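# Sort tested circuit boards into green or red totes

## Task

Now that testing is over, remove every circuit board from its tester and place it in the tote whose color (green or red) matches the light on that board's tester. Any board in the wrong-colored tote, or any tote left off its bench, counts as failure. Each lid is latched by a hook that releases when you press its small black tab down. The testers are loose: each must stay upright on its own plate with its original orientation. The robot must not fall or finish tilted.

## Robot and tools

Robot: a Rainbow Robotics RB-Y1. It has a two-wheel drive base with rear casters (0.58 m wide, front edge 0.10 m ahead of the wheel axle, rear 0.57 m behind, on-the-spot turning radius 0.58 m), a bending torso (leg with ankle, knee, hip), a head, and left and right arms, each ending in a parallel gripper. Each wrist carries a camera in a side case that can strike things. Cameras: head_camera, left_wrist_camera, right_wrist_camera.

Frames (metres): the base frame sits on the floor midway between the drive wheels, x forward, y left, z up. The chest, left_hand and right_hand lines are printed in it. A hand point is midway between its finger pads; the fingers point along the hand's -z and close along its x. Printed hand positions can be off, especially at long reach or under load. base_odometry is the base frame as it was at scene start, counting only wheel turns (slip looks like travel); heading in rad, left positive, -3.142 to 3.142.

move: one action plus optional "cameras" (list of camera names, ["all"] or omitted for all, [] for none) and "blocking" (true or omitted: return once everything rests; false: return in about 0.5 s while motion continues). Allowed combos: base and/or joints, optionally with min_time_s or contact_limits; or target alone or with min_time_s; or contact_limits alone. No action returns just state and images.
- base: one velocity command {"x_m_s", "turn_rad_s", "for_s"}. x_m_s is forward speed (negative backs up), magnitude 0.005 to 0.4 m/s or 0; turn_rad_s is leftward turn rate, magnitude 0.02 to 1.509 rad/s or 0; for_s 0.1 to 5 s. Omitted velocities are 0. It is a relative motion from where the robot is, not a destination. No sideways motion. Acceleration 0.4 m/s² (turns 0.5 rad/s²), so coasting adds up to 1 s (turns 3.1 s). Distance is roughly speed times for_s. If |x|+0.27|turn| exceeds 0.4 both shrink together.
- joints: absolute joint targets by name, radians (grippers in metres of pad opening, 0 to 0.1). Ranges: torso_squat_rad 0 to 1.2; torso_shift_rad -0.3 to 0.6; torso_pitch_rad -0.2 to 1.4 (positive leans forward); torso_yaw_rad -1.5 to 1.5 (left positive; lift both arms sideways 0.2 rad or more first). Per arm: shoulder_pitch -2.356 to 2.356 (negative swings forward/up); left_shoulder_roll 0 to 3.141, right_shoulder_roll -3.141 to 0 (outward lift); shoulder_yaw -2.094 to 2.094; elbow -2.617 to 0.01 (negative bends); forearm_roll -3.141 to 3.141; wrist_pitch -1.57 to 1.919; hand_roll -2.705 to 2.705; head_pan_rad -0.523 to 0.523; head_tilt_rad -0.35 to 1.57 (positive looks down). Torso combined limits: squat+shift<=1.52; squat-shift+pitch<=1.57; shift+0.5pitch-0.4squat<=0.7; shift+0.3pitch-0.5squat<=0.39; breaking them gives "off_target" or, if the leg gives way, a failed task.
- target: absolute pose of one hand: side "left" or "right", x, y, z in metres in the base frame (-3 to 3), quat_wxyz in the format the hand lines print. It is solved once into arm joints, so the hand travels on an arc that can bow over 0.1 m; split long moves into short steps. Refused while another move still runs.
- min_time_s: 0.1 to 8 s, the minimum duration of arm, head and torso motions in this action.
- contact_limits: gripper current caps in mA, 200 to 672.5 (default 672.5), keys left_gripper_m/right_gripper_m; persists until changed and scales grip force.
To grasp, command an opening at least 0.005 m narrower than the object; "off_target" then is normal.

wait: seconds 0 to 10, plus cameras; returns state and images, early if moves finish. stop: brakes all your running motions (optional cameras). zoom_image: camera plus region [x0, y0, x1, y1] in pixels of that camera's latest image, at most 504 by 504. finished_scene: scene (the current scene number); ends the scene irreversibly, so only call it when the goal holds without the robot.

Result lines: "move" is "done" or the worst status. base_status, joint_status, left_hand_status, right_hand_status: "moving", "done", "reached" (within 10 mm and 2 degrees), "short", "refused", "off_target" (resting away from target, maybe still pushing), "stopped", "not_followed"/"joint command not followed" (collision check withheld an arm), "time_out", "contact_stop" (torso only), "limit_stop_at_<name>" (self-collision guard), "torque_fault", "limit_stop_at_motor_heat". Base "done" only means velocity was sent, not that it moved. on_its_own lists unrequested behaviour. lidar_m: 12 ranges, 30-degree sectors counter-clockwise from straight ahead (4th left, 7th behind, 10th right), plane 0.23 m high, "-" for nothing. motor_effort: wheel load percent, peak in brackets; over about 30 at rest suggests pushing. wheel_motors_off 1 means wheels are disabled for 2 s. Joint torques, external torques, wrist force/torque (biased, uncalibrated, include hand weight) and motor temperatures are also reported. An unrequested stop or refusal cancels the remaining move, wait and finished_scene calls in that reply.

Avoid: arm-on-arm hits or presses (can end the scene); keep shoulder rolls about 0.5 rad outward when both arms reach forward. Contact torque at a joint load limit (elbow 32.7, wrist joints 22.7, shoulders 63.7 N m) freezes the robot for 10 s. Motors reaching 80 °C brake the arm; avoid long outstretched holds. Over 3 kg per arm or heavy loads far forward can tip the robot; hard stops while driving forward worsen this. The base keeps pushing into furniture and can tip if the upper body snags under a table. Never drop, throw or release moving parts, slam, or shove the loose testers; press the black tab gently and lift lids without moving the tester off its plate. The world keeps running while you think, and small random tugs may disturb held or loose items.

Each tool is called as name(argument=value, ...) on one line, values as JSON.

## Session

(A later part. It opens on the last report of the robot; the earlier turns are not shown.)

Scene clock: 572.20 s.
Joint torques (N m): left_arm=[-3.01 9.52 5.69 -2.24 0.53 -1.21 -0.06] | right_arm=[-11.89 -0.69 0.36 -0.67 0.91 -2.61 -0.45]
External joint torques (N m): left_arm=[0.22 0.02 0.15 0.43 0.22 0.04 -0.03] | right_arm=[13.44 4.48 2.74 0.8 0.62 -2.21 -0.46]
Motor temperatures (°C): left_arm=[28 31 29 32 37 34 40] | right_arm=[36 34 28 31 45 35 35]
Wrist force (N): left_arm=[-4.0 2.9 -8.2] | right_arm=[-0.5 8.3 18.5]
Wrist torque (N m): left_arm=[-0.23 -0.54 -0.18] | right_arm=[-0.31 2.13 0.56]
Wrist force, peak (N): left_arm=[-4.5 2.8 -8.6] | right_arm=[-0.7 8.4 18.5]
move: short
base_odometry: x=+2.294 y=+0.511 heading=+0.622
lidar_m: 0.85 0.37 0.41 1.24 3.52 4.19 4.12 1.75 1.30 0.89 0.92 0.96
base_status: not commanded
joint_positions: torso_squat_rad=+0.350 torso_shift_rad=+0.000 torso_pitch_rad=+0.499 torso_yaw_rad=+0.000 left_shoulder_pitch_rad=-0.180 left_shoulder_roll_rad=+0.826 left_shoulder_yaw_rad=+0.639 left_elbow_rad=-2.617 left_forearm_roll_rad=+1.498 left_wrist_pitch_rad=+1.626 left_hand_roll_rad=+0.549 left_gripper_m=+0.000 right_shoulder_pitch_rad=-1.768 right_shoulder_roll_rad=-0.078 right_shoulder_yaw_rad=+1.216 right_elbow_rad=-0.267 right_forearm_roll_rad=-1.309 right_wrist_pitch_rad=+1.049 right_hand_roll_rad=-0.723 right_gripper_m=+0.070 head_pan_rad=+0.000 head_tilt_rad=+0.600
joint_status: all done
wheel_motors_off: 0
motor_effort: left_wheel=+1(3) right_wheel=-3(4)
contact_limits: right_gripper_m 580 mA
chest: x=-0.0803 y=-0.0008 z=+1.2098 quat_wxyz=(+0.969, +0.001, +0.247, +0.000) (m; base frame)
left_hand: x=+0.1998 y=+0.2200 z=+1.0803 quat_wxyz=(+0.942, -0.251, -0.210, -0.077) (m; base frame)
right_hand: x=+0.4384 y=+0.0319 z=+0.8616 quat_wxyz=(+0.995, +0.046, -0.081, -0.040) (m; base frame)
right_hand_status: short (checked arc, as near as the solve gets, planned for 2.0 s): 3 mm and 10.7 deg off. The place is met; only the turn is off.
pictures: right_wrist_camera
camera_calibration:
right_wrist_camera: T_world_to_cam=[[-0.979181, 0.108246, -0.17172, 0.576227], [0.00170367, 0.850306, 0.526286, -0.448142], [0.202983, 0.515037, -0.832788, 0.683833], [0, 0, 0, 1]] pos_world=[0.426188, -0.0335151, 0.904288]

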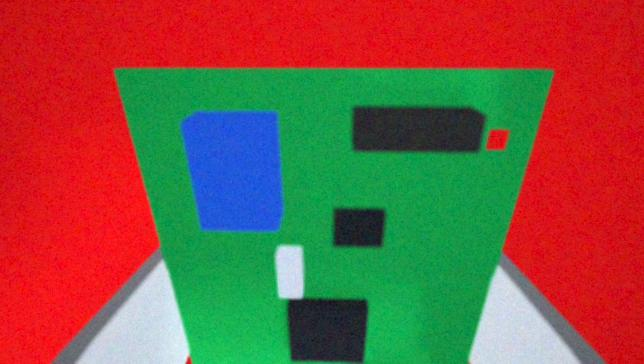

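Contact. Release and retreat.

move(joints={"right_gripper_m":0.082}, cameras=[])

move(target={"side":"right","x":0.438,"y":0.032,"z":0.89,"quat_wxyz":[0.997,0.026,-0.063,-0.04]}, min_time_s=1.5, cameras=["head_camera"])

move(target={"side":"right","x":0.438,"y":0.03,"z":0.95,"quat_wxyz":[0.998,0.026,-0.05,-0.02]}, min_time_s=1.5, cameras=[])

move(target={"side":"right","x":0.43,"y":0.02,"z":1.03,"quat_wxyz":[1,0,0,0]}, min_time_s=1.5, cameras=[])

move(target={"side":"right","x":0.38,"y":-0.08,"z":1.13,"quat_wxyz":[0.9962,0,-0.0872,0]}, min_time_s=1.5, cameras=["head_camera"])

move(base={"x_m_s":-0.3,"for_s":2.5}, cameras=[])

move(target={"side":"right","x":0.30,"y":-0.20,"z":1.16,"quat_wxyz":[0.924,0,-0.383,0]}, cameras=[])

move(joints={"head_tilt_rad":0.0}, cameras=["head_camera"])

Scene clock: 585.83 s.
Joint torques (N m): left_arm=[-3.16 9.57 5.89 -2.23 0.5 -1.19 -0.06] | right_arm=[-8.01 0.07 0.06 -0.71 -0.52 0.96 -0.35]
External joint torques (N m): left_arm=[0.08 0.07 0.35 0.43 0.19 0.06 -0.03] | right_arm=[17.32 5.26 2.44 0.76 -0.81 1.36 -0.36]
Motor temperatures (°C): left_arm=[28 31 29 32 37 34 40] | right_arm=[36 34 28 31 45 35 35]
Wrist force (N): left_arm=[-4.2 2.6 -8.2] | right_arm=[13.6 12.5 16.8]
Wrist torque (N m): left_arm=[-0.21 -0.53 -0.18] | right_arm=[-0.20 1.78 0.49]
Wrist force, peak (N): left_arm=[-4.3 3.0 -8.6] | right_arm=[14.8 12.4 19.4]
move: done
base_odometry: x=+2.294 y=+0.511 heading=+0.622
lidar_m: 0.84 0.37 0.41 1.24 3.52 4.19 4.12 1.75 1.30 0.89 0.92 0.96
base_status: not commanded
joint_positions: torso_squat_rad=+0.350 torso_shift_rad=+0.000 torso_pitch_rad=+0.499 torso_yaw_rad=+0.000 left_shoulder_pitch_rad=-0.180 left_shoulder_roll_rad=+0.826 left_shoulder_yaw_rad=+0.639 left_elbow_rad=-2.617 left_forearm_roll_rad=+1.498 left_wrist_pitch_rad=+1.626 left_hand_roll_rad=+0.549 left_gripper_m=+0.000 right_shoulder_pitch_rad=-1.769 right_shoulder_roll_rad=-0.079 right_shoulder_yaw_rad=+1.216 right_elbow_rad=-0.267 right_forearm_roll_rad=-1.308 right_wrist_pitch_rad=+1.048 right_hand_roll_rad=-0.723 right_gripper_m=+0.082 head_pan_rad=+0.000 head_tilt_rad=+0.600
joint_status: all done
wheel_motors_off: 0
motor_effort: left_wheel=+1(3) right_wheel=-2(3)
contact_limits: right_gripper_m 580 mA
chest: x=-0.0803 y=-0.0008 z=+1.2098 quat_wxyz=(+0.969, +0.001, +0.247, +0.000) (m; base frame)
left_hand: x=+0.1998 y=+0.2200 z=+1.0803 quat_wxyz=(+0.942, -0.251, -0.210, -0.077) (m; base frame)
right_hand: x=+0.4390 y=+0.0320 z=+0.8622 quat_wxyz=(+0.995, +0.046, -0.082, -0.040) (m; base frame)
pictures: none
No camera images: "cameras" was empty.

Scene clock: 587.67 s.
Joint torques (N m): left_arm=[-3.01 9.58 5.69 -2.34 0.49 -1.25 -0.04] | right_arm=[-24.88 -6.58 -3.76 -0.66 -0.21 0.02 -0.34]
External joint torques (N m): left_arm=[0.21 0.08 0.15 0.33 0.18 0 -0.01] | right_arm=[0.82 -0.8 -1.37 0.72 -0.54 0.32 -0.35]
Motor temperatures (°C): left_arm=[28 31 29 32 37 34 40] | right_arm=[36 34 28 31 45 35 35]
Wrist force (N): left_arm=[-4.2 2.7 -8.4] | right_arm=[1.3 10.6 -13.1]
Wrist torque (N m): left_arm=[-0.22 -0.55 -0.18] | right_arm=[-0.07 0.79 0.50]
Wrist force, peak (N): left_arm=[-4.2 2.9 -8.7] | right_arm=[13.0 11.9 19.6]
move: done
base_odometry: x=+2.294 y=+0.511 heading=+0.622
lidar_m: 0.84 0.37 0.42 1.25 3.53 4.19 4.11 1.76 1.31 0.89 0.91 0.96
base_status: not commanded
joint_positions: torso_squat_rad=+0.350 torso_shift_rad=+0.000 torso_pitch_rad=+0.500 torso_yaw_rad=+0.000 left_shoulder_pitch_rad=-0.180 left_shoulder_roll_rad=+0.826 left_shoulder_yaw_rad=+0.639 left_elbow_rad=-2.617 left_forearm_roll_rad=+1.498 left_wrist_pitch_rad=+1.626 left_hand_roll_rad=+0.549 left_gripper_m=+0.000 right_shoulder_pitch_rad=-1.832 right_shoulder_roll_rad=-0.082 right_shoulder_yaw_rad=+1.209 right_elbow_rad=-0.267 right_forearm_roll_rad=-1.322 right_wrist_pitch_rad=+1.156 right_hand_roll_rad=-0.730 right_gripper_m=+0.082 head_pan_rad=+0.000 head_tilt_rad=+0.600
joint_status: all done
wheel_motors_off: 0
motor_effort: left_wheel=+1(3) right_wheel=-3(3)
contact_limits: right_gripper_m 580 mA
chest: x=-0.0799 y=-0.0008 z=+1.2097 quat_wxyz=(+0.969, +0.001, +0.247, +0.000) (m; base frame)
left_hand: x=+0.2001 y=+0.2200 z=+1.0800 quat_wxyz=(+0.942, -0.251, -0.210, -0.077) (m; base frame)
right_hand: x=+0.4379 y=+0.0321 z=+0.8894 quat_wxyz=(+0.997, +0.027, -0.064, -0.040) (m; base frame)
right_hand_status: reached (checked arc, planned for 1.5 s): 1 mm and 0.1 deg off.
pictures: head_camera
camera_calibration:
head_camera: T_world_to_cam=[[0.0365396, -0.998756, 0.0339265, -0.0505207], [-0.871571, -0.0484588, -0.487868, 0.760327], [0.488906, -0.0117429, -0.872258, 1.12081], [0, 0, 0, 1]] pos_world=[0.116555, -0.000451755, 1.35029]

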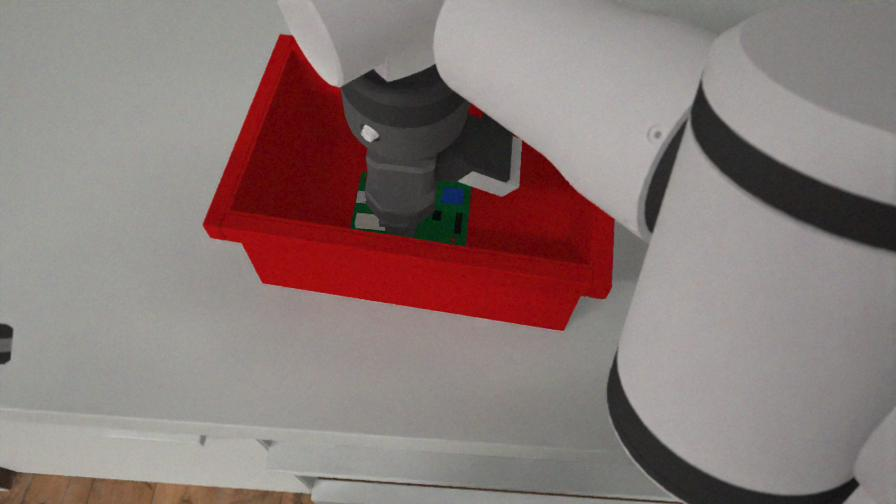

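Scene clock: 589.50 s.
Joint torques (N m): left_arm=[-3.13 9.58 5.62 -2.31 0.5 -1.26 -0.03] | right_arm=[-25.52 -7.07 -6.47 -1.66 -0.14 -0.14 -0.25]
External joint torques (N m): left_arm=[0.09 0.08 0.08 0.36 0.19 -0.01 0] | right_arm=[0.94 -0.2 -1.19 -0.1 -0.46 0.08 -0.25]
Motor temperatures (°C): left_arm=[28 31 29 32 37 34 40] | right_arm=[36 34 28 31 45 35 35]
Wrist force (N): left_arm=[-4.3 2.5 -8.3] | right_arm=[1.5 10.6 -13.2]
Wrist torque (N m): left_arm=[-0.17 -0.55 -0.19] | right_arm=[-0.07 0.80 0.53]
Wrist force, peak (N): left_arm=[-4.3 2.9 -8.5] | right_arm=[1.5 10.8 -13.4]
move: done
base_odometry: x=+2.294 y=+0.511 heading=+0.622
lidar_m: 0.84 0.37 0.41 1.24 3.53 4.20 4.12 1.75 1.30 0.89 0.92 0.96
base_status: not commanded
joint_positions: torso_squat_rad=+0.350 torso_shift_rad=+0.000 torso_pitch_rad=+0.500 torso_yaw_rad=+0.000 left_shoulder_pitch_rad=-0.180 left_shoulder_roll_rad=+0.826 left_shoulder_yaw_rad=+0.639 left_elbow_rad=-2.617 left_forearm_roll_rad=+1.498 left_wrist_pitch_rad=+1.626 left_hand_roll_rad=+0.549 left_gripper_m=+0.000 right_shoulder_pitch_rad=-1.889 right_shoulder_roll_rad=-0.260 right_shoulder_yaw_rad=+1.192 right_elbow_rad=-0.587 right_forearm_roll_rad=-1.341 right_wrist_pitch_rad=+1.336 right_hand_roll_rad=-0.833 right_gripper_m=+0.082 head_pan_rad=+0.000 head_tilt_rad=+0.600
joint_status: all done
wheel_motors_off: 0
motor_effort: left_wheel=+1(3) right_wheel=+0(3)
contact_limits: right_gripper_m 580 mA
chest: x=-0.0799 y=-0.0008 z=+1.2097 quat_wxyz=(+0.969, +0.001, +0.247, +0.000) (m; base frame)
left_hand: x=+0.2001 y=+0.2200 z=+1.0800 quat_wxyz=(+0.942, -0.251, -0.210, -0.077) (m; base frame)
right_hand: x=+0.4375 y=+0.0299 z=+0.9499 quat_wxyz=(+0.999, +0.023, -0.045, -0.020) (m; base frame)
right_hand_status: reached (checked arc, planned for 1.5 s): 0 mm and 0.7 deg off.
pictures: none
No camera images: "cameras" was empty.

Scene clock: 591.33 s.
Joint torques (N m): left_arm=[-3.2 9.53 5.75 -2.21 0.59 -1.27 -0.06] | right_arm=[-25.86 -9.04 -5.67 -0.3 -0.26 0.13 0.28]
External joint torques (N m): left_arm=[0.02 0.04 0.21 0.46 0.28 -0.02 -0.03] | right_arm=[1.02 -0.94 -0.89 1.03 -0.51 0.14 0.28]
Motor temperatures (°C): left_arm=[28 31 29 32 37 34 40] | right_arm=[36 34 28 31 45 35 35]
Wrist force (N): left_arm=[-4.1 2.8 -8.4] | right_arm=[2.1 10.9 -13.0]
Wrist torque (N m): left_arm=[-0.22 -0.53 -0.17] | right_arm=[-0.07 0.83 0.53]
Wrist force, peak (N): left_arm=[-4.5 2.9 -8.5] | right_arm=[2.1 10.9 -13.5]
move: done
base_odometry: x=+2.294 y=+0.511 heading=+0.622
lidar_m: 0.84 0.37 0.41 1.23 3.53 4.19 4.11 1.76 1.30 0.88 0.91 0.96
base_status: not commanded
joint_positions: torso_squat_rad=+0.350 torso_shift_rad=+0.000 torso_pitch_rad=+0.500 torso_yaw_rad=+0.000 left_shoulder_pitch_rad=-0.180 left_shoulder_roll_rad=+0.826 left_shoulder_yaw_rad=+0.639 left_elbow_rad=-2.617 left_forearm_roll_rad=+1.498 left_wrist_pitch_rad=+1.626 left_hand_roll_rad=+0.549 left_gripper_m=+0.000 right_shoulder_pitch_rad=-2.044 right_shoulder_roll_rad=-0.280 right_shoulder_yaw_rad=+1.142 right_elbow_rad=-0.524 right_forearm_roll_rad=-1.424 right_wrist_pitch_rad=+1.574 right_hand_roll_rad=-0.741 right_gripper_m=+0.082 head_pan_rad=+0.000 head_tilt_rad=+0.600
joint_status: all done
wheel_motors_off: 0
motor_effort: left_wheel=+4(4) right_wheel=-1(4)
contact_limits: right_gripper_m 580 mA
chest: x=-0.0798 y=-0.0008 z=+1.2097 quat_wxyz=(+0.969, +0.001, +0.247, +0.000) (m; base frame)
left_hand: x=+0.2001 y=+0.2200 z=+1.0800 quat_wxyz=(+0.942, -0.251, -0.210, -0.077) (m; base frame)
right_hand: x=+0.4300 y=+0.0201 z=+1.0300 quat_wxyz=(+1.000, +0.000, +0.000, +0.000) (m; base frame)
right_hand_status: reached (checked arc, planned for 1.5 s): 0 mm and 0.0 deg off.
pictures: none
No camera images: "cameras" was empty.

Scene clock: 593.17 s.
Joint torques (N m): left_arm=[-2.81 9.42 5.91 -2.25 0.49 -1.18 -0.03] | right_arm=[-19.83 -5.68 -10.55 0.29 0.11 -0.23 0.09]
External joint torques (N m): left_arm=[0.41 -0.08 0.37 0.42 0.18 0.06 0] | right_arm=[2.64 1.59 0.15 -0.34 -0.44 -0.09 0.08]
Motor temperatures (°C): left_arm=[28 31 29 32 37 34 40] | right_arm=[36 34 28 31 45 35 35]
Wrist force (N): left_arm=[-4.2 2.8 -8.5] | right_arm=[1.1 10.8 -13.3]
Wrist torque (N m): left_arm=[-0.22 -0.53 -0.17] | right_arm=[-0.08 0.78 0.54]
Wrist force, peak (N): left_arm=[-4.4 3.0 -8.4] | right_arm=[2.1 11.3 -13.7]
move: done
base_odometry: x=+2.294 y=+0.511 heading=+0.622
lidar_m: 0.85 0.37 0.42 1.24 3.52 4.20 4.12 1.76 1.30 0.89 0.91 0.97
base_status: not commanded
joint_positions: torso_squat_rad=+0.350 torso_shift_rad=+0.000 torso_pitch_rad=+0.500 torso_yaw_rad=+0.000 left_shoulder_pitch_rad=-0.180 left_shoulder_roll_rad=+0.826 left_shoulder_yaw_rad=+0.639 left_elbow_rad=-2.617 left_forearm_roll_rad=+1.498 left_wrist_pitch_rad=+1.626 left_hand_roll_rad=+0.549 left_gripper_m=+0.000 right_shoulder_pitch_rad=-2.012 right_shoulder_roll_rad=-0.939 right_shoulder_yaw_rad=+1.100 right_elbow_rad=-1.602 right_forearm_roll_rad=-1.519 right_wrist_pitch_rad=+1.676 right_hand_roll_rad=-1.180 right_gripper_m=+0.082 head_pan_rad=+0.000 head_tilt_rad=+0.600
joint_status: all done
wheel_motors_off: 0
motor_effort: left_wheel=+2(3) right_wheel=-1(3)
contact_limits: right_gripper_m 580 mA
chest: x=-0.0798 y=-0.0008 z=+1.2096 quat_wxyz=(+0.969, +0.000, +0.247, +0.000) (m; base frame)
left_hand: x=+0.2001 y=+0.2200 z=+1.0799 quat_wxyz=(+0.942, -0.251, -0.210, -0.077) (m; base frame)
right_hand: x=+0.3795 y=-0.0797 z=+1.1308 quat_wxyz=(+0.996, +0.000, -0.084, +0.001) (m; base frame)
right_hand_status: reached (checked arc, planned for 1.5 s): 1 mm and 0.4 deg off.
pictures: head_camera
camera_calibration:
head_camera: T_world_to_cam=[[0.0365483, -0.998754, 0.0339766, -0.0505404], [-0.87162, -0.0484897, -0.487779, 0.760253], [0.488819, -0.0117872, -0.872306, 1.12083], [0, 0, 0, 1]] pos_world=[0.116617, -0.000401648, 1.35026]

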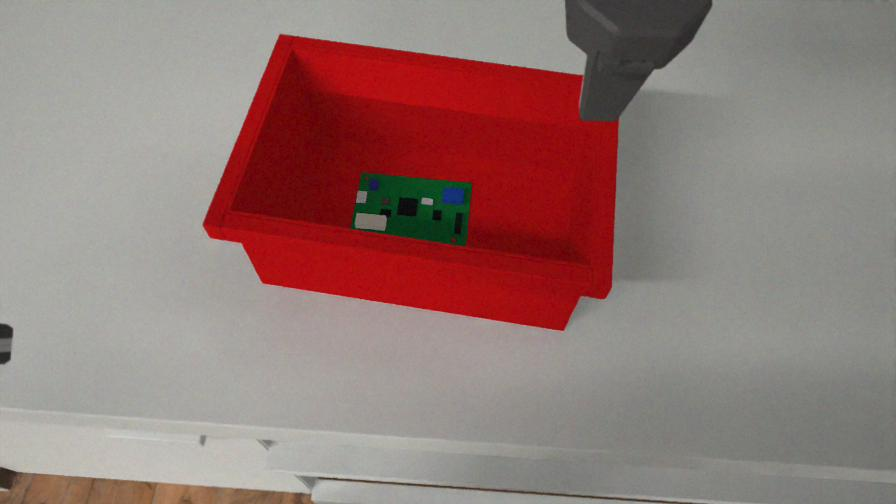

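Scene clock: 596.90 s.
Joint torques (N m): left_arm=[-2.97 9.61 5.83 -2.21 0.44 -1.17 0.02] | right_arm=[-20.25 -5.83 -10.5 0.59 0.21 -0.21 0.04]
External joint torques (N m): left_arm=[0.26 0.11 0.29 0.46 0.13 0.08 0.05] | right_arm=[2.22 1.44 0.2 -0.04 -0.34 -0.08 0.04]
Motor temperatures (°C): left_arm=[28 31 29 32 37 34 40] | right_arm=[36 34 28 31 45 35 35]
Wrist force (N): left_arm=[-4.3 2.7 -8.3] | right_arm=[0.7 10.9 -13.6]
Wrist torque (N m): left_arm=[-0.20 -0.54 -0.17] | right_arm=[-0.06 0.74 0.54]
Wrist force, peak (N): left_arm=[-4.3 2.9 -8.6] | right_arm=[1.4 11.1 -13.7]
move: done
base_odometry: x=+1.684 y=+0.074 heading=+0.622
lidar_m: 1.06 1.08 1.58 3.36 3.54 3.43 3.36 1.73 1.28 1.24 1.30 1.29
base_status: done (sent for 2.5 of 2.5 s)
joint_positions: torso_squat_rad=+0.350 torso_shift_rad=+0.000 torso_pitch_rad=+0.500 torso_yaw_rad=+0.000 left_shoulder_pitch_rad=-0.180 left_shoulder_roll_rad=+0.826 left_shoulder_yaw_rad=+0.639 left_elbow_rad=-2.617 left_forearm_roll_rad=+1.498 left_wrist_pitch_rad=+1.626 left_hand_roll_rad=+0.549 left_gripper_m=+0.000 right_shoulder_pitch_rad=-2.012 right_shoulder_roll_rad=-0.939 right_shoulder_yaw_rad=+1.100 right_elbow_rad=-1.602 right_forearm_roll_rad=-1.519 right_wrist_pitch_rad=+1.676 right_hand_roll_rad=-1.180 right_gripper_m=+0.082 head_pan_rad=+0.000 head_tilt_rad=+0.600
joint_status: not commanded
wheel_motors_off: 0
motor_effort: left_wheel=+5(28) right_wheel=-1(23)
contact_limits: right_gripper_m 580 mA
chest: x=-0.0798 y=-0.0007 z=+1.2096 quat_wxyz=(+0.969, +0.000, +0.247, +0.000) (m; base frame)
left_hand: x=+0.2001 y=+0.2200 z=+1.0799 quat_wxyz=(+0.942, -0.251, -0.210, -0.077) (m; base frame)
right_hand: x=+0.3796 y=-0.0797 z=+1.1307 quat_wxyz=(+0.996, +0.000, -0.084, +0.001) (m; base frame)
pictures: none
No camera images: "cameras" was empty.

Scene clock: 598.60 s.
Joint torques (N m): left_arm=[-3.07 9.53 5.75 -2.32 0.44 -1.25 -0.06] | right_arm=[-9.12 -4.79 -8.91 2.57 1.23 -0.13 0.23]
External joint torques (N m): left_arm=[0.15 0.03 0.21 0.35 0.13 0 -0.03] | right_arm=[1.9 1.04 -0.51 -0.34 -0.3 -0.15 0.19]
Motor temperatures (°C): left_arm=[28 31 29 32 37 34 40] | right_arm=[36 34 28 31 45 35 35]
Wrist force (N): left_arm=[-4.4 2.7 -8.3] | right_arm=[-2.2 10.8 -12.0]
Wrist torque (N m): left_arm=[-0.22 -0.57 -0.18] | right_arm=[-0.09 0.56 0.50]
Wrist force, peak (N): left_arm=[-4.3 2.7 -8.6] | right_arm=[0.9 11.3 -13.8]
move: short
base_odometry: x=+1.684 y=+0.074 heading=+0.622
lidar_m: 1.06 1.08 1.58 3.37 3.54 3.43 3.37 1.73 1.28 1.24 1.29 1.30
base_status: not commanded
joint_positions: torso_squat_rad=+0.350 torso_shift_rad=+0.000 torso_pitch_rad=+0.500 torso_yaw_rad=+0.000 left_shoulder_pitch_rad=-0.180 left_shoulder_roll_rad=+0.826 left_shoulder_yaw_rad=+0.639 left_elbow_rad=-2.617 left_forearm_roll_rad=+1.498 left_wrist_pitch_rad=+1.626 left_hand_roll_rad=+0.549 left_gripper_m=+0.000 right_shoulder_pitch_rad=-1.848 right_shoulder_roll_rad=-1.656 right_shoulder_yaw_rad=+1.041 right_elbow_rad=-2.617 right_forearm_roll_rad=-1.142 right_wrist_pitch_rad=+1.456 right_hand_roll_rad=-1.574 right_gripper_m=+0.082 head_pan_rad=+0.000 head_tilt_rad=+0.600
joint_status: all done
wheel_motors_off: 0
motor_effort: left_wheel=+4(7) right_wheel=-1(4)
contact_limits: right_gripper_m 580 mA
chest: x=-0.0798 y=-0.0007 z=+1.2096 quat_wxyz=(+0.969, +0.000, +0.247, +0.000) (m; base frame)
left_hand: x=+0.2002 y=+0.2200 z=+1.0799 quat_wxyz=(+0.942, -0.251, -0.210, -0.077) (m; base frame)
right_hand: x=+0.3007 y=-0.1999 z=+1.1603 quat_wxyz=(+0.936, -0.004, -0.353, -0.002) (m; base frame)
right_hand_status: short (checked arc, as near as the solve gets, planned for 1.3 s): 1 mm and 3.8 deg off. The place is met; only the turn is off.
pictures: none
No camera images: "cameras" was empty.

Scene clock: 599.67 s.
Joint torques (N m): left_arm=[-3.07 9.51 6.1 -2.36 0.58 -1.21 0] | right_arm=[-9.14 -4.86 -8.8 2.54 1.15 -0.14 0.08]
External joint torques (N m): left_arm=[0.15 0.01 0.56 0.31 0.27 0.03 0.02] | right_arm=[1.89 0.97 -0.4 -0.37 -0.38 -0.16 0.04]
Motor temperatures (°C): left_arm=[28 31 29 32 37 34 40] | right_arm=[36 34 28 31 45 35 35]
Wrist force (N): left_arm=[-4.1 2.6 -8.2] | right_arm=[-2.0 10.8 -11.4]
Wrist torque (N m): left_arm=[-0.20 -0.54 -0.18] | right_arm=[-0.07 0.60 0.51]
Wrist force, peak (N): left_arm=[-4.4 2.8 -8.6] | right_arm=[-2.1 11.2 -11.8]
move: done
base_odometry: x=+1.684 y=+0.074 heading=+0.622
lidar_m: 1.07 1.08 1.59 3.36 3.55 3.42 3.37 1.74 1.28 1.24 1.29 1.29
base_status: not commanded
joint_positions: torso_squat_rad=+0.350 torso_shift_rad=+0.000 torso_pitch_rad=+0.500 torso_yaw_rad=+0.000 left_shoulder_pitch_rad=-0.180 left_shoulder_roll_rad=+0.826 left_shoulder_yaw_rad=+0.639 left_elbow_rad=-2.617 left_forearm_roll_rad=+1.498 left_wrist_pitch_rad=+1.626 left_hand_roll_rad=+0.549 left_gripper_m=+0.000 right_shoulder_pitch_rad=-1.848 right_shoulder_roll_rad=-1.656 right_shoulder_yaw_rad=+1.041 right_elbow_rad=-2.617 right_forearm_roll_rad=-1.142 right_wrist_pitch_rad=+1.456 right_hand_roll_rad=-1.574 right_gripper_m=+0.082 head_pan_rad=+0.000 head_tilt_rad=+0.000
joint_status: all done
wheel_motors_off: 0
motor_effort: left_wheel=+5(7) right_wheel=-2(5)
contact_limits: right_gripper_m 580 mA
chest: x=-0.0798 y=-0.0007 z=+1.2096 quat_wxyz=(+0.969, +0.000, +0.247, +0.000) (m; base frame)
left_hand: x=+0.2002 y=+0.2200 z=+1.0799 quat_wxyz=(+0.942, -0.251, -0.210, -0.077) (m; base frame)
right_hand: x=+0.3007 y=-0.1999 z=+1.1603 quat_wxyz=(+0.936, -0.004, -0.353, -0.002) (m; base frame)
pictures: head_camera
camera_calibration:
head_camera: T_world_to_cam=[[0.0104225, -0.998762, 0.0486464, -0.0697501], [-0.444095, -0.0482113, -0.894682, 1.30453], [0.895919, -0.0122788, -0.444047, 0.517643], [0, 0, 0, 1]] pos_world=[0.116293, -0.000414885, 1.40039]

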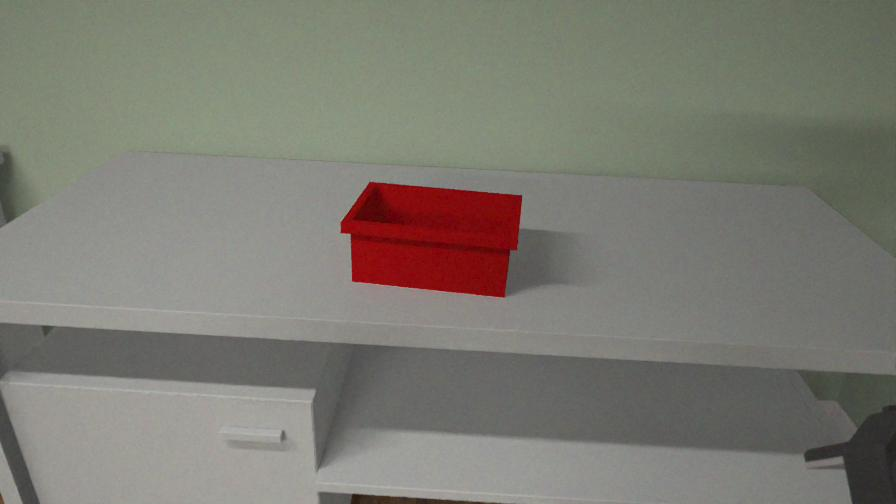

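move(base={"turn_rad_s":0.7,"for_s":3.43}, cameras=["head_camera"])

Scene clock: 611.40 s.
Joint torques (N m): left_arm=[-2.85 9.63 5.73 -2.26 0.52 -1.16 -0.03] | right_arm=[-8.84 -4.87 -8.66 2.66 1.28 -0.12 0.06]
External joint torques (N m): left_arm=[0.37 0.14 0.19 0.41 0.2 0.09 0] | right_arm=[2.18 0.96 -0.26 -0.25 -0.25 -0.15 0.02]
Motor temperatures (°C): left_arm=[28 31 29 32 37 34 40] | right_arm=[36 34 28 31 45 35 35]
Wrist force (N): left_arm=[-4.2 2.8 -8.2] | right_arm=[-2.0 11.1 -11.9]
Wrist torque (N m): left_arm=[-0.21 -0.53 -0.18] | right_arm=[-0.12 0.60 0.51]
Wrist force, peak (N): left_arm=[-4.3 3.1 -8.8] | right_arm=[-2.2 11.2 -12.0]
move: done
base_odometry: x=+1.684 y=+0.074 heading=+3.025
lidar_m: 3.70 3.43 2.26 1.39 1.23 1.24 1.30 1.69 1.07 1.26 2.59 3.41
base_status: done (sent for 3.43 of 3.43 s)
joint_positions: torso_squat_rad=+0.350 torso_shift_rad=+0.000 torso_pitch_rad=+0.500 torso_yaw_rad=+0.000 left_shoulder_pitch_rad=-0.180 left_shoulder_roll_rad=+0.826 left_shoulder_yaw_rad=+0.639 left_elbow_rad=-2.617 left_forearm_roll_rad=+1.498 left_wrist_pitch_rad=+1.626 left_hand_roll_rad=+0.549 left_gripper_m=+0.000 right_shoulder_pitch_rad=-1.848 right_shoulder_roll_rad=-1.656 right_shoulder_yaw_rad=+1.041 right_elbow_rad=-2.617 right_forearm_roll_rad=-1.142 right_wrist_pitch_rad=+1.456 right_hand_roll_rad=-1.574 right_gripper_m=+0.082 head_pan_rad=+0.000 head_tilt_rad=+0.000
joint_status: not commanded
wheel_motors_off: 0
motor_effort: left_wheel=+2(25) right_wheel=+3(25)
contact_limits: right_gripper_m 580 mA
chest: x=-0.0798 y=-0.0007 z=+1.2096 quat_wxyz=(+0.969, +0.000, +0.247, +0.000) (m; base frame)
left_hand: x=+0.2001 y=+0.2200 z=+1.0799 quat_wxyz=(+0.942, -0.251, -0.210, -0.077) (m; base frame)
right_hand: x=+0.3007 y=-0.1999 z=+1.1603 quat_wxyz=(+0.936, -0.004, -0.353, -0.002) (m; base frame)
pictures: head_camera
camera_calibration:
head_camera: T_world_to_cam=[[0.0104332, -0.998761, 0.0486598, -0.069753], [-0.444093, -0.0482281, -0.894682, 1.30453], [0.89592, -0.012275, -0.444046, 0.517641], [0, 0, 0, 1]] pos_world=[0.116293, -0.000397648, 1.40039]

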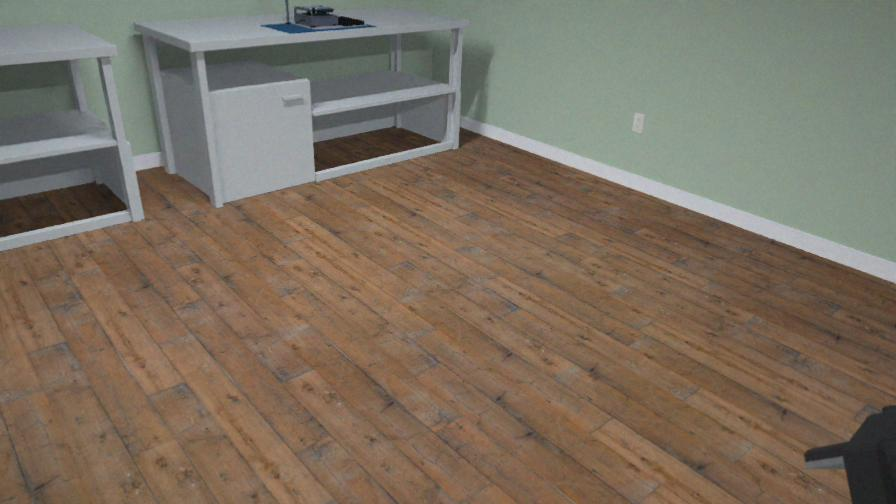

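move(base={"x_m_s":0.4,"for_s":4.5}, cameras=[])

move(base={"x_m_s":0.4,"for_s":3.2}, cameras=[])

move(base={"turn_rad_s":0.5,"for_s":1.43}, cameras=["head_camera"])

Scene clock: 640.33 s.
Joint torques (N m): left_arm=[-2.78 9.58 5.57 -2.34 0.5 -1.22 -0.02] | right_arm=[-9.34 -4.83 -8.62 2.66 1.16 -0.16 0.15]
External joint torques (N m): left_arm=[0.44 0.09 0.03 0.33 0.19 0.03 0.01] | right_arm=[1.69 1 -0.22 -0.25 -0.36 -0.18 0.11]
Motor temperatures (°C): left_arm=[28 31 29 32 37 34 40] | right_arm=[35 34 29 31 45 35 35]
Wrist force (N): left_arm=[-4.1 2.6 -8.5] | right_arm=[-2.3 10.9 -11.6]
Wrist torque (N m): left_arm=[-0.20 -0.53 -0.18] | right_arm=[-0.09 0.57 0.50]
Wrist force, peak (N): left_arm=[-4.6 2.9 -8.7] | right_arm=[-2.1 11.2 -12.0]
move: done
base_odometry: x=-0.104 y=+0.283 heading=+3.026
lidar_m: 2.65 1.91 2.00 2.48 2.43 2.44 2.92 2.36 2.65 2.47 2.20 2.21
base_status: done (sent for 4.5 of 4.5 s)
joint_positions: torso_squat_rad=+0.350 torso_shift_rad=+0.000 torso_pitch_rad=+0.500 torso_yaw_rad=+0.000 left_shoulder_pitch_rad=-0.180 left_shoulder_roll_rad=+0.826 left_shoulder_yaw_rad=+0.639 left_elbow_rad=-2.617 left_forearm_roll_rad=+1.498 left_wrist_pitch_rad=+1.626 left_hand_roll_rad=+0.549 left_gripper_m=+0.000 right_shoulder_pitch_rad=-1.848 right_shoulder_roll_rad=-1.656 right_shoulder_yaw_rad=+1.041 right_elbow_rad=-2.617 right_forearm_roll_rad=-1.142 right_wrist_pitch_rad=+1.456 right_hand_roll_rad=-1.574 right_gripper_m=+0.082 head_pan_rad=+0.000 head_tilt_rad=+0.000
joint_status: not commanded
wheel_motors_off: 0
motor_effort: left_wheel=+0(28) right_wheel=-1(29)
contact_limits: right_gripper_m 580 mA
chest: x=-0.0797 y=-0.0007 z=+1.2096 quat_wxyz=(+0.969, +0.000, +0.247, +0.000) (m; base frame)
left_hand: x=+0.2002 y=+0.2200 z=+1.0798 quat_wxyz=(+0.942, -0.251, -0.210, -0.077) (m; base frame)
right_hand: x=+0.3008 y=-0.1999 z=+1.1603 quat_wxyz=(+0.936, -0.004, -0.353, -0.002) (m; base frame)
pictures: none
No camera images: "cameras" was empty.

Scene clock: 645.10 s.
Joint torques (N m): left_arm=[-2.91 9.41 5.81 -2.35 0.52 -1.23 -0.01] | right_arm=[-9.24 -4.89 -8.61 2.72 1.15 -0.09 0.13]
External joint torques (N m): left_arm=[0.31 -0.08 0.27 0.32 0.21 0.02 0.01] | right_arm=[1.78 0.94 -0.21 -0.19 -0.38 -0.11 0.09]
Motor temperatures (°C): left_arm=[28 31 29 32 37 34 40] | right_arm=[35 34 29 31 45 35 35]
Wrist force (N): left_arm=[-4.4 2.6 -8.1] | right_arm=[-2.1 10.8 -11.5]
Wrist torque (N m): left_arm=[-0.18 -0.57 -0.17] | right_arm=[-0.08 0.58 0.51]
Wrist force, peak (N): left_arm=[-4.5 3.2 -8.5] | right_arm=[-2.0 11.1 -12.1]
move: done
base_odometry: x=-1.375 y=+0.431 heading=+3.026
lidar_m: 1.36 1.65 1.02 1.19 2.53 3.28 3.76 3.40 2.48 1.52 1.35 1.35
base_status: done (sent for 3.2 of 3.2 s)
joint_positions: torso_squat_rad=+0.350 torso_shift_rad=+0.000 torso_pitch_rad=+0.500 torso_yaw_rad=+0.000 left_shoulder_pitch_rad=-0.180 left_shoulder_roll_rad=+0.826 left_shoulder_yaw_rad=+0.639 left_elbow_rad=-2.617 left_forearm_roll_rad=+1.498 left_wrist_pitch_rad=+1.626 left_hand_roll_rad=+0.549 left_gripper_m=+0.000 right_shoulder_pitch_rad=-1.848 right_shoulder_roll_rad=-1.656 right_shoulder_yaw_rad=+1.041 right_elbow_rad=-2.617 right_forearm_roll_rad=-1.142 right_wrist_pitch_rad=+1.456 right_hand_roll_rad=-1.574 right_gripper_m=+0.082 head_pan_rad=+0.000 head_tilt_rad=+0.000
joint_status: not commanded
wheel_motors_off: 0
motor_effort: left_wheel=-1(25) right_wheel=-1(19)
contact_limits: right_gripper_m 580 mA
chest: x=-0.0797 y=-0.0007 z=+1.2096 quat_wxyz=(+0.969, +0.000, +0.247, +0.000) (m; base frame)
left_hand: x=+0.2002 y=+0.2200 z=+1.0798 quat_wxyz=(+0.942, -0.251, -0.210, -0.077) (m; base frame)
right_hand: x=+0.3008 y=-0.1999 z=+1.1603 quat_wxyz=(+0.936, -0.004, -0.353, -0.002) (m; base frame)
pictures: none
No camera images: "cameras" was empty.

Scene clock: 647.83 s.
Joint torques (N m): left_arm=[-3.05 9.48 5.87 -2.32 0.47 -1.19 -0.08] | right_arm=[-9.53 -4.65 -8.58 2.7 1.1 -0.11 0.18]
External joint torques (N m): left_arm=[0.17 -0.02 0.33 0.35 0.16 0.06 -0.05] | right_arm=[1.5 1.18 -0.18 -0.21 -0.42 -0.13 0.14]
Motor temperatures (°C): left_arm=[28 31 29 32 37 34 40] | right_arm=[35 34 29 31 45 35 35]
Wrist force (N): left_arm=[-4.1 2.9 -8.2] | right_arm=[-2.0 10.8 -11.9]
Wrist torque (N m): left_arm=[-0.23 -0.53 -0.19] | right_arm=[-0.06 0.60 0.51]
Wrist force, peak (N): left_arm=[-4.4 3.0 -8.6] | right_arm=[-2.1 11.3 -11.8]
move: done
base_odometry: x=-1.375 y=+0.431 heading=-2.541
lidar_m: 1.01 1.03 1.54 3.28 3.40 3.51 3.33 1.95 1.42 1.36 1.40 1.36
base_status: done (sent for 1.43 of 1.43 s)
joint_positions: torso_squat_rad=+0.350 torso_shift_rad=+0.000 torso_pitch_rad=+0.500 torso_yaw_rad=+0.000 left_shoulder_pitch_rad=-0.180 left_shoulder_roll_rad=+0.826 left_shoulder_yaw_rad=+0.639 left_elbow_rad=-2.617 left_forearm_roll_rad=+1.498 left_wrist_pitch_rad=+1.626 left_hand_roll_rad=+0.549 left_gripper_m=+0.000 right_shoulder_pitch_rad=-1.848 right_shoulder_roll_rad=-1.656 right_shoulder_yaw_rad=+1.041 right_elbow_rad=-2.617 right_forearm_roll_rad=-1.142 right_wrist_pitch_rad=+1.456 right_hand_roll_rad=-1.574 right_gripper_m=+0.082 head_pan_rad=+0.000 head_tilt_rad=+0.000
joint_status: not commanded
wheel_motors_off: 0
motor_effort: left_wheel=+1(25) right_wheel=+3(23)
contact_limits: right_gripper_m 580 mA
chest: x=-0.0797 y=-0.0007 z=+1.2096 quat_wxyz=(+0.969, +0.000, +0.247, +0.000) (m; base frame)
left_hand: x=+0.2002 y=+0.2200 z=+1.0798 quat_wxyz=(+0.942, -0.251, -0.210, -0.077) (m; base frame)
right_hand: x=+0.3008 y=-0.1999 z=+1.1603 quat_wxyz=(+0.936, -0.004, -0.353, -0.002) (m; base frame)
pictures: head_camera
camera_calibration:
head_camera: T_world_to_cam=[[0.0104413, -0.998761, 0.0486662, -0.0697564], [-0.444191, -0.0482361, -0.894633, 1.30447], [0.895871, -0.0122759, -0.444144, 0.517697], [0, 0, 0, 1]] pos_world=[0.116373, -0.00039219, 1.40035]

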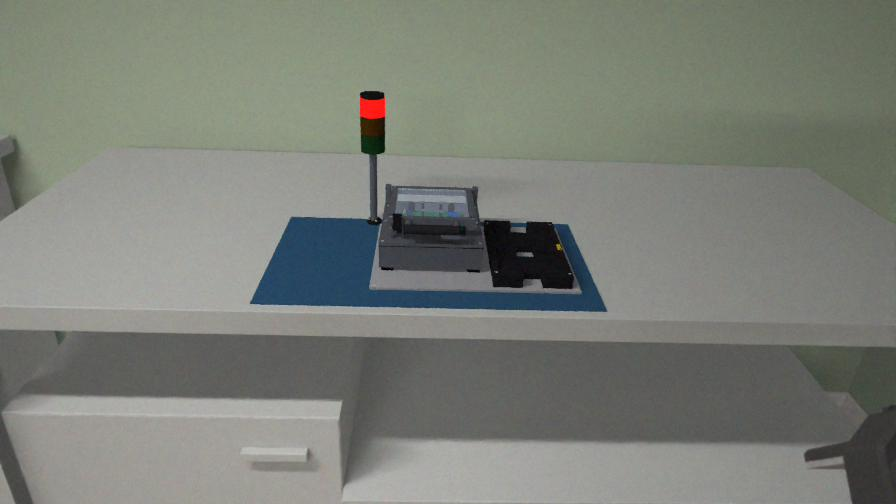

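zoom_image(camera="head_camera", region=[350, 170, 600, 310])

Scaled by 2.016 from the camera's 896x504 image, which has a finer 1280x720 frame.

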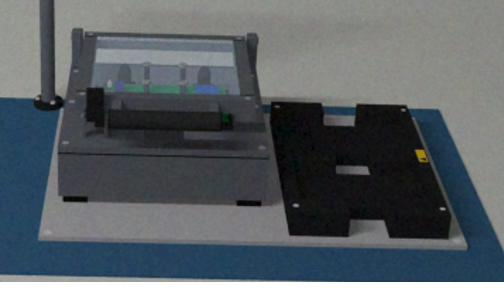

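move(base={"x_m_s":0.3,"for_s":2.33}, joints={"head_tilt_rad":0.6}, cameras=[])

move(base={"turn_rad_s":0.3,"for_s":0.29}, cameras=["head_camera"])

zoom_image(camera="head_camera", region=[250, 0, 650, 225])

Scene clock: 670.30 s.
Joint torques (N m): left_arm=[-2.94 9.57 5.89 -2.32 0.52 -1.23 -0.08] | right_arm=[-9.24 -4.74 -8.24 2.75 1.25 -0.12 0.17]
External joint torques (N m): left_arm=[0.29 0.07 0.35 0.35 0.21 0.01 -0.05] | right_arm=[1.78 1.09 0.16 -0.16 -0.27 -0.14 0.13]
Motor temperatures (°C): left_arm=[28 31 29 32 37 34 40] | right_arm=[35 34 29 31 45 35 35]
Wrist force (N): left_arm=[-4.2 2.8 -8.3] | right_arm=[-2.1 10.7 -12.0]
Wrist torque (N m): left_arm=[-0.21 -0.55 -0.17] | right_arm=[-0.06 0.59 0.51]
Wrist force, peak (N): left_arm=[-4.4 2.7 -8.6] | right_arm=[-2.2 11.2 -11.9]
move: done
base_odometry: x=-1.952 y=+0.035 heading=-2.541
lidar_m: 0.75 0.35 0.42 1.21 3.40 4.19 4.02 1.95 1.41 1.35 0.97 1.00
base_status: done (sent for 2.33 of 2.33 s)
joint_positions: torso_squat_rad=+0.350 torso_shift_rad=+0.000 torso_pitch_rad=+0.500 torso_yaw_rad=+0.000 left_shoulder_pitch_rad=-0.180 left_shoulder_roll_rad=+0.826 left_shoulder_yaw_rad=+0.639 left_elbow_rad=-2.617 left_forearm_roll_rad=+1.498 left_wrist_pitch_rad=+1.626 left_hand_roll_rad=+0.549 left_gripper_m=+0.000 right_shoulder_pitch_rad=-1.848 right_shoulder_roll_rad=-1.656 right_shoulder_yaw_rad=+1.041 right_elbow_rad=-2.617 right_forearm_roll_rad=-1.142 right_wrist_pitch_rad=+1.456 right_hand_roll_rad=-1.574 right_gripper_m=+0.082 head_pan_rad=+0.000 head_tilt_rad=+0.600
joint_status: all done
wheel_motors_off: 0
motor_effort: left_wheel=-3(27) right_wheel=-4(30)
contact_limits: right_gripper_m 580 mA
chest: x=-0.0797 y=-0.0007 z=+1.2096 quat_wxyz=(+0.969, +0.000, +0.247, +0.000) (m; base frame)
left_hand: x=+0.2002 y=+0.2200 z=+1.0798 quat_wxyz=(+0.942, -0.251, -0.210, -0.077) (m; base frame)
right_hand: x=+0.3008 y=-0.1999 z=+1.1602 quat_wxyz=(+0.936, -0.004, -0.353, -0.002) (m; base frame)
pictures: none
No camera images: "cameras" was empty.

Scene clock: 671.23 s.
Joint torques (N m): left_arm=[-2.69 9.49 6 -2.3 0.47 -1.2 0] | right_arm=[-9.53 -4.87 -8.58 2.66 1.16 -0.08 0.12]
External joint torques (N m): left_arm=[0.53 -0.01 0.46 0.37 0.16 0.05 0.03] | right_arm=[1.5 0.96 -0.18 -0.25 -0.37 -0.1 0.09]
Motor temperatures (°C): left_arm=[28 31 29 32 37 34 40] | right_arm=[35 34 29 31 45 35 35]
Wrist force (N): left_arm=[-4.0 2.8 -8.2] | right_arm=[-1.7 10.9 -11.8]
Wrist torque (N m): left_arm=[-0.21 -0.52 -0.16] | right_arm=[-0.08 0.64 0.49]
Wrist force, peak (N): left_arm=[-4.4 2.8 -8.4] | right_arm=[-2.4 10.9 -12.0]
move: done
base_odometry: x=-1.952 y=+0.035 heading=-2.497
lidar_m: 0.63 0.34 0.43 2.33 3.44 4.17 4.03 1.86 1.40 1.35 0.97 0.99
base_status: done (sent for 0.3 of 0.3 s)
joint_positions: torso_squat_rad=+0.350 torso_shift_rad=+0.000 torso_pitch_rad=+0.500 torso_yaw_rad=+0.000 left_shoulder_pitch_rad=-0.180 left_shoulder_roll_rad=+0.826 left_shoulder_yaw_rad=+0.639 left_elbow_rad=-2.617 left_forearm_roll_rad=+1.498 left_wrist_pitch_rad=+1.626 left_hand_roll_rad=+0.549 left_gripper_m=+0.000 right_shoulder_pitch_rad=-1.848 right_shoulder_roll_rad=-1.656 right_shoulder_yaw_rad=+1.041 right_elbow_rad=-2.617 right_forearm_roll_rad=-1.142 right_wrist_pitch_rad=+1.456 right_hand_roll_rad=-1.574 right_gripper_m=+0.082 head_pan_rad=+0.000 head_tilt_rad=+0.600
joint_status: not commanded
wheel_motors_off: 0
motor_effort: left_wheel=-6(28) right_wheel=+0(23)
contact_limits: right_gripper_m 580 mA
chest: x=-0.0797 y=-0.0007 z=+1.2096 quat_wxyz=(+0.969, +0.000, +0.247, +0.000) (m; base frame)
left_hand: x=+0.2002 y=+0.2201 z=+1.0798 quat_wxyz=(+0.942, -0.251, -0.210, -0.077) (m; base frame)
right_hand: x=+0.3008 y=-0.1999 z=+1.1603 quat_wxyz=(+0.936, -0.004, -0.353, -0.002) (m; base frame)
pictures: head_camera
camera_calibration:
head_camera: T_world_to_cam=[[0.0365835, -0.998751, 0.0340422, -0.0505765], [-0.871717, -0.0485501, -0.487598, 0.760113], [0.488642, -0.0118371, -0.872404, 1.12086], [0, 0, 0, 1]] pos_world=[0.116756, -0.000342048, 1.35019]

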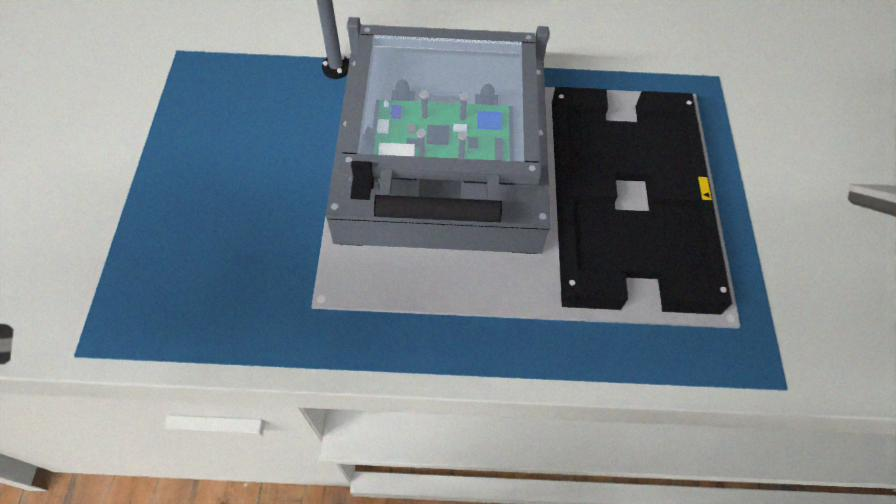

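Scaled by 1.260 from the camera's 896x504 image, which has a finer 1280x720 frame.

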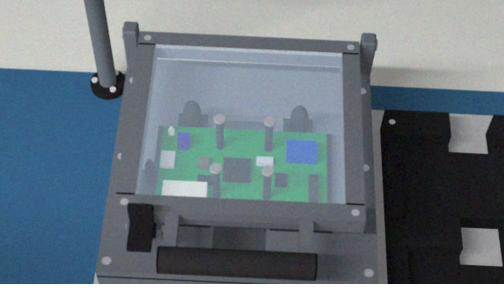

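move(base={"x_m_s":0.06,"for_s":0.5}, cameras=["head_camera"])

zoom_image(camera="head_camera", region=[300, 120, 600, 290])

Scene clock: 677.87 s.
Joint torques (N m): left_arm=[-3.04 9.46 5.76 -2.35 0.58 -1.23 -0.08] | right_arm=[-9.42 -4.87 -8.26 2.75 1.11 -0.14 0.2]
External joint torques (N m): left_arm=[0.18 -0.04 0.22 0.32 0.26 0.02 -0.05] | right_arm=[1.6 0.97 0.14 -0.15 -0.42 -0.16 0.16]
Motor temperatures (°C): left_arm=[28 31 29 32 37 34 40] | right_arm=[35 34 29 31 45 35 35]
Wrist force (N): left_arm=[-4.2 2.5 -8.1] | right_arm=[-2.0 10.8 -11.8]
Wrist torque (N m): left_arm=[-0.21 -0.54 -0.18] | right_arm=[-0.06 0.59 0.52]
Wrist force, peak (N): left_arm=[-4.4 3.0 -8.7] | right_arm=[-2.2 11.0 -12.2]
move: done
base_odometry: x=-1.976 y=+0.017 heading=-2.496
lidar_m: 0.63 0.32 0.39 2.32 3.43 4.21 4.05 1.86 1.39 0.97 0.98 0.96
base_status: done (sent for 0.5 of 0.5 s)
joint_positions: torso_squat_rad=+0.350 torso_shift_rad=+0.000 torso_pitch_rad=+0.500 torso_yaw_rad=+0.000 left_shoulder_pitch_rad=-0.180 left_shoulder_roll_rad=+0.826 left_shoulder_yaw_rad=+0.639 left_elbow_rad=-2.617 left_forearm_roll_rad=+1.498 left_wrist_pitch_rad=+1.626 left_hand_roll_rad=+0.549 left_gripper_m=+0.000 right_shoulder_pitch_rad=-1.848 right_shoulder_roll_rad=-1.656 right_shoulder_yaw_rad=+1.041 right_elbow_rad=-2.617 right_forearm_roll_rad=-1.142 right_wrist_pitch_rad=+1.456 right_hand_roll_rad=-1.574 right_gripper_m=+0.082 head_pan_rad=+0.000 head_tilt_rad=+0.600
joint_status: not commanded
wheel_motors_off: 0
motor_effort: left_wheel=+1(29) right_wheel=-1(25)
contact_limits: right_gripper_m 580 mA
chest: x=-0.0797 y=-0.0007 z=+1.2096 quat_wxyz=(+0.969, +0.000, +0.247, +0.000) (m; base frame)
left_hand: x=+0.2002 y=+0.2201 z=+1.0798 quat_wxyz=(+0.942, -0.251, -0.210, -0.077) (m; base frame)
right_hand: x=+0.3008 y=-0.1999 z=+1.1603 quat_wxyz=(+0.936, -0.004, -0.353, -0.002) (m; base frame)
pictures: head_camera
camera_calibration:
head_camera: T_world_to_cam=[[0.0365814, -0.998751, 0.0340445, -0.0505786], [-0.871695, -0.0485499, -0.487638, 0.760147], [0.488681, -0.011838, -0.872382, 1.12085], [0, 0, 0, 1]] pos_world=[0.116729, -0.000341788, 1.35021]

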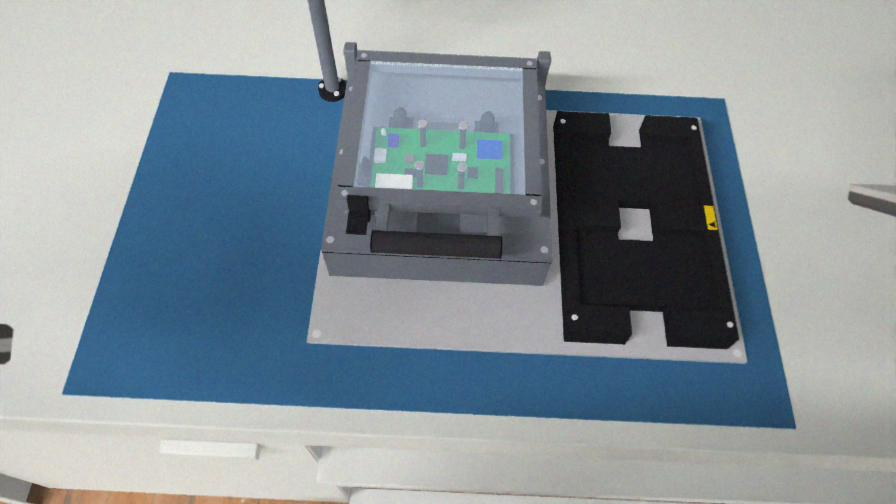

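Scaled by 1.680 from the camera's 896x504 image, which has a finer 1280x720 frame.

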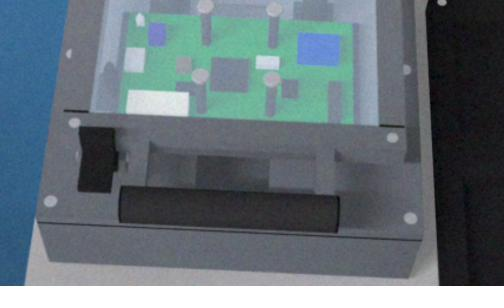

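move(target={"side":"left","x":0.331,"y":0.072,"z":1.03,"quat_wxyz":[0.943,-0.209,-0.253,-0.056]}, cameras=["head_camera"])

move(target={"side":"left","x":0.331,"y":0.072,"z":1.002,"quat_wxyz":[0.943,-0.209,-0.253,-0.056]}, cameras=["head_camera"])

zoom_image(camera="head_camera", region=[300, 120, 600, 290])

Scene clock: 692.80 s.
Joint torques (N m): left_arm=[-12.04 4.48 6.86 -4.55 0.08 -1.29 -0.07] | right_arm=[-9.39 -5.01 -8.18 2.79 1.11 -0.02 0.14]
External joint torques (N m): left_arm=[0.98 -1.08 -0.07 1.22 0.38 -0.06 -0.03] | right_arm=[1.63 0.83 0.22 -0.12 -0.42 -0.04 0.1]
Motor temperatures (°C): left_arm=[28 31 29 32 37 34 40] | right_arm=[35 34 29 31 45 35 35]
Wrist force (N): left_arm=[-4.9 2.3 -7.9] | right_arm=[-1.9 10.8 -12.0]
Wrist torque (N m): left_arm=[-0.21 -0.59 -0.17] | right_arm=[-0.09 0.61 0.50]
Wrist force, peak (N): left_arm=[-4.9 2.6 -8.6] | right_arm=[-2.1 11.1 -12.0]
move: done
base_odometry: x=-1.976 y=+0.017 heading=-2.496
lidar_m: 0.63 0.32 0.40 2.33 3.44 4.21 4.06 1.85 1.39 0.97 0.98 0.96
base_status: not commanded
joint_positions: torso_squat_rad=+0.350 torso_shift_rad=+0.000 torso_pitch_rad=+0.500 torso_yaw_rad=+0.000 left_shoulder_pitch_rad=-0.871 left_shoulder_roll_rad=+0.716 left_shoulder_yaw_rad=-0.317 left_elbow_rad=-2.272 left_forearm_roll_rad=+0.746 left_wrist_pitch_rad=+1.526 left_hand_roll_rad=+0.905 left_gripper_m=+0.000 right_shoulder_pitch_rad=-1.848 right_shoulder_roll_rad=-1.656 right_shoulder_yaw_rad=+1.041 right_elbow_rad=-2.617 right_forearm_roll_rad=-1.142 right_wrist_pitch_rad=+1.455 right_hand_roll_rad=-1.574 right_gripper_m=+0.082 head_pan_rad=+0.000 head_tilt_rad=+0.600
joint_status: all done
wheel_motors_off: 0
motor_effort: left_wheel=+3(3) right_wheel=-2(4)
contact_limits: right_gripper_m 580 mA
chest: x=-0.0797 y=-0.0007 z=+1.2096 quat_wxyz=(+0.969, +0.000, +0.247, +0.000) (m; base frame)
left_hand: x=+0.3310 y=+0.0721 z=+1.0301 quat_wxyz=(+0.943, -0.209, -0.253, -0.056) (m; base frame)
left_hand_status: reached (checked arc, planned for 1.3 s): 0 mm and 0.0 deg off.
right_hand: x=+0.3008 y=-0.1999 z=+1.1603 quat_wxyz=(+0.936, -0.004, -0.353, -0.002) (m; base frame)
pictures: head_camera
camera_calibration:
head_camera: T_world_to_cam=[[0.0365638, -0.998751, 0.0340442, -0.0505805], [-0.871688, -0.0485346, -0.487652, 0.760159], [0.488695, -0.0118455, -0.872374, 1.12085], [0, 0, 0, 1]] pos_world=[0.116719, -0.000346325, 1.35021]

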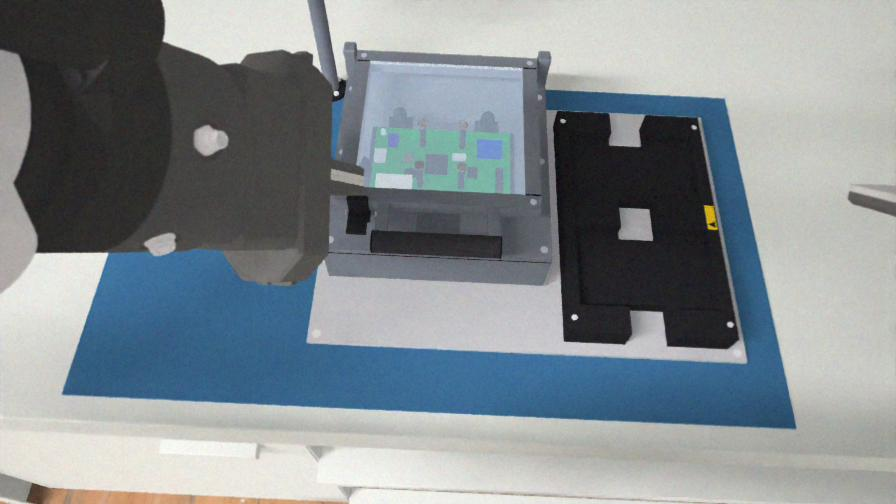

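Scene clock: 693.47 s.
Joint torques (N m): left_arm=[-12.2 3.98 6.51 -5.28 0.02 -1.21 -0.09] | right_arm=[-9.49 -4.75 -8.09 2.77 1.18 0.01 0.2]
External joint torques (N m): left_arm=[0.37 -1.34 -0.33 1.22 0.28 0.03 -0.06] | right_arm=[1.54 1.08 0.31 -0.14 -0.35 -0.01 0.16]
Motor temperatures (°C): left_arm=[28 31 29 32 37 34 40] | right_arm=[35 34 29 31 45 35 35]
Wrist force (N): left_arm=[-4.9 2.1 -8.3] | right_arm=[-2.1 10.8 -11.8]
Wrist torque (N m): left_arm=[-0.17 -0.58 -0.18] | right_arm=[-0.08 0.58 0.50]
Wrist force, peak (N): left_arm=[-5.0 2.9 -9.0] | right_arm=[-2.3 10.9 -12.1]
move: done
base_odometry: x=-1.976 y=+0.017 heading=-2.496
lidar_m: 0.63 0.32 0.39 2.32 3.44 4.21 4.06 1.86 1.39 0.96 0.97 0.96
base_status: not commanded
joint_positions: torso_squat_rad=+0.350 torso_shift_rad=+0.000 torso_pitch_rad=+0.500 torso_yaw_rad=+0.000 left_shoulder_pitch_rad=-0.808 left_shoulder_roll_rad=+0.703 left_shoulder_yaw_rad=-0.352 left_elbow_rad=-2.236 left_forearm_roll_rad=+0.688 left_wrist_pitch_rad=+1.444 left_hand_roll_rad=+0.865 left_gripper_m=+0.000 right_shoulder_pitch_rad=-1.848 right_shoulder_roll_rad=-1.656 right_shoulder_yaw_rad=+1.041 right_elbow_rad=-2.617 right_forearm_roll_rad=-1.142 right_wrist_pitch_rad=+1.455 right_hand_roll_rad=-1.574 right_gripper_m=+0.082 head_pan_rad=+0.000 head_tilt_rad=+0.600
joint_status: all done
wheel_motors_off: 0
motor_effort: left_wheel=+2(4) right_wheel=-2(3)
contact_limits: right_gripper_m 580 mA
chest: x=-0.0797 y=-0.0007 z=+1.2096 quat_wxyz=(+0.969, +0.000, +0.247, +0.000) (m; base frame)
left_hand: x=+0.3310 y=+0.0721 z=+1.0021 quat_wxyz=(+0.943, -0.209, -0.253, -0.056) (m; base frame)
left_hand_status: reached (checked arc, planned for 0.3 s): 0 mm and 0.0 deg off.
right_hand: x=+0.3008 y=-0.1999 z=+1.1603 quat_wxyz=(+0.936, -0.004, -0.353, -0.002) (m; base frame)
pictures: head_camera
camera_calibration:
head_camera: T_world_to_cam=[[0.0365758, -0.99875, 0.0340618, -0.0505931], [-0.871682, -0.0485538, -0.487662, 0.76017], [0.488706, -0.0118544, -0.872368, 1.12084], [0, 0, 0, 1]] pos_world=[0.116714, -0.000333721, 1.35022]

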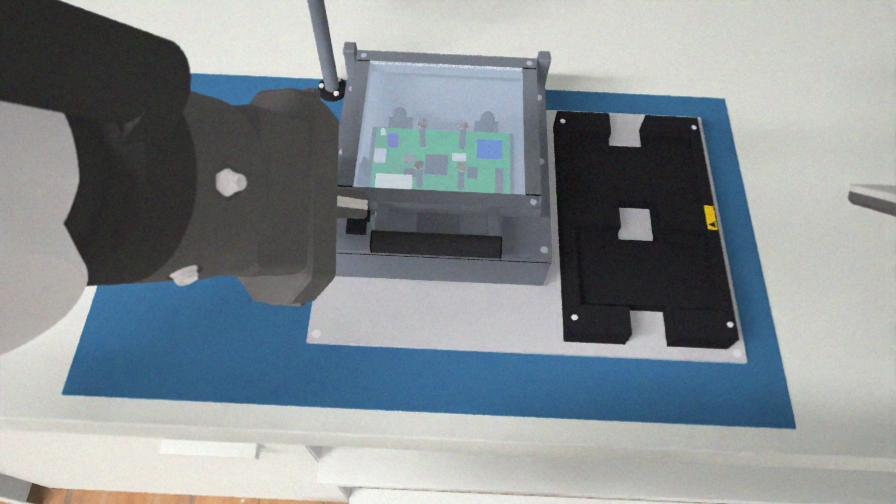

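Scaled by 1.680 from the camera's 896x504 image, which has a finer 1280x720 frame.

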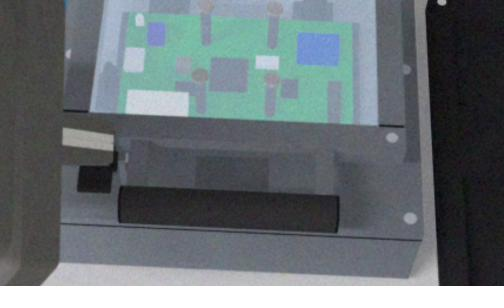

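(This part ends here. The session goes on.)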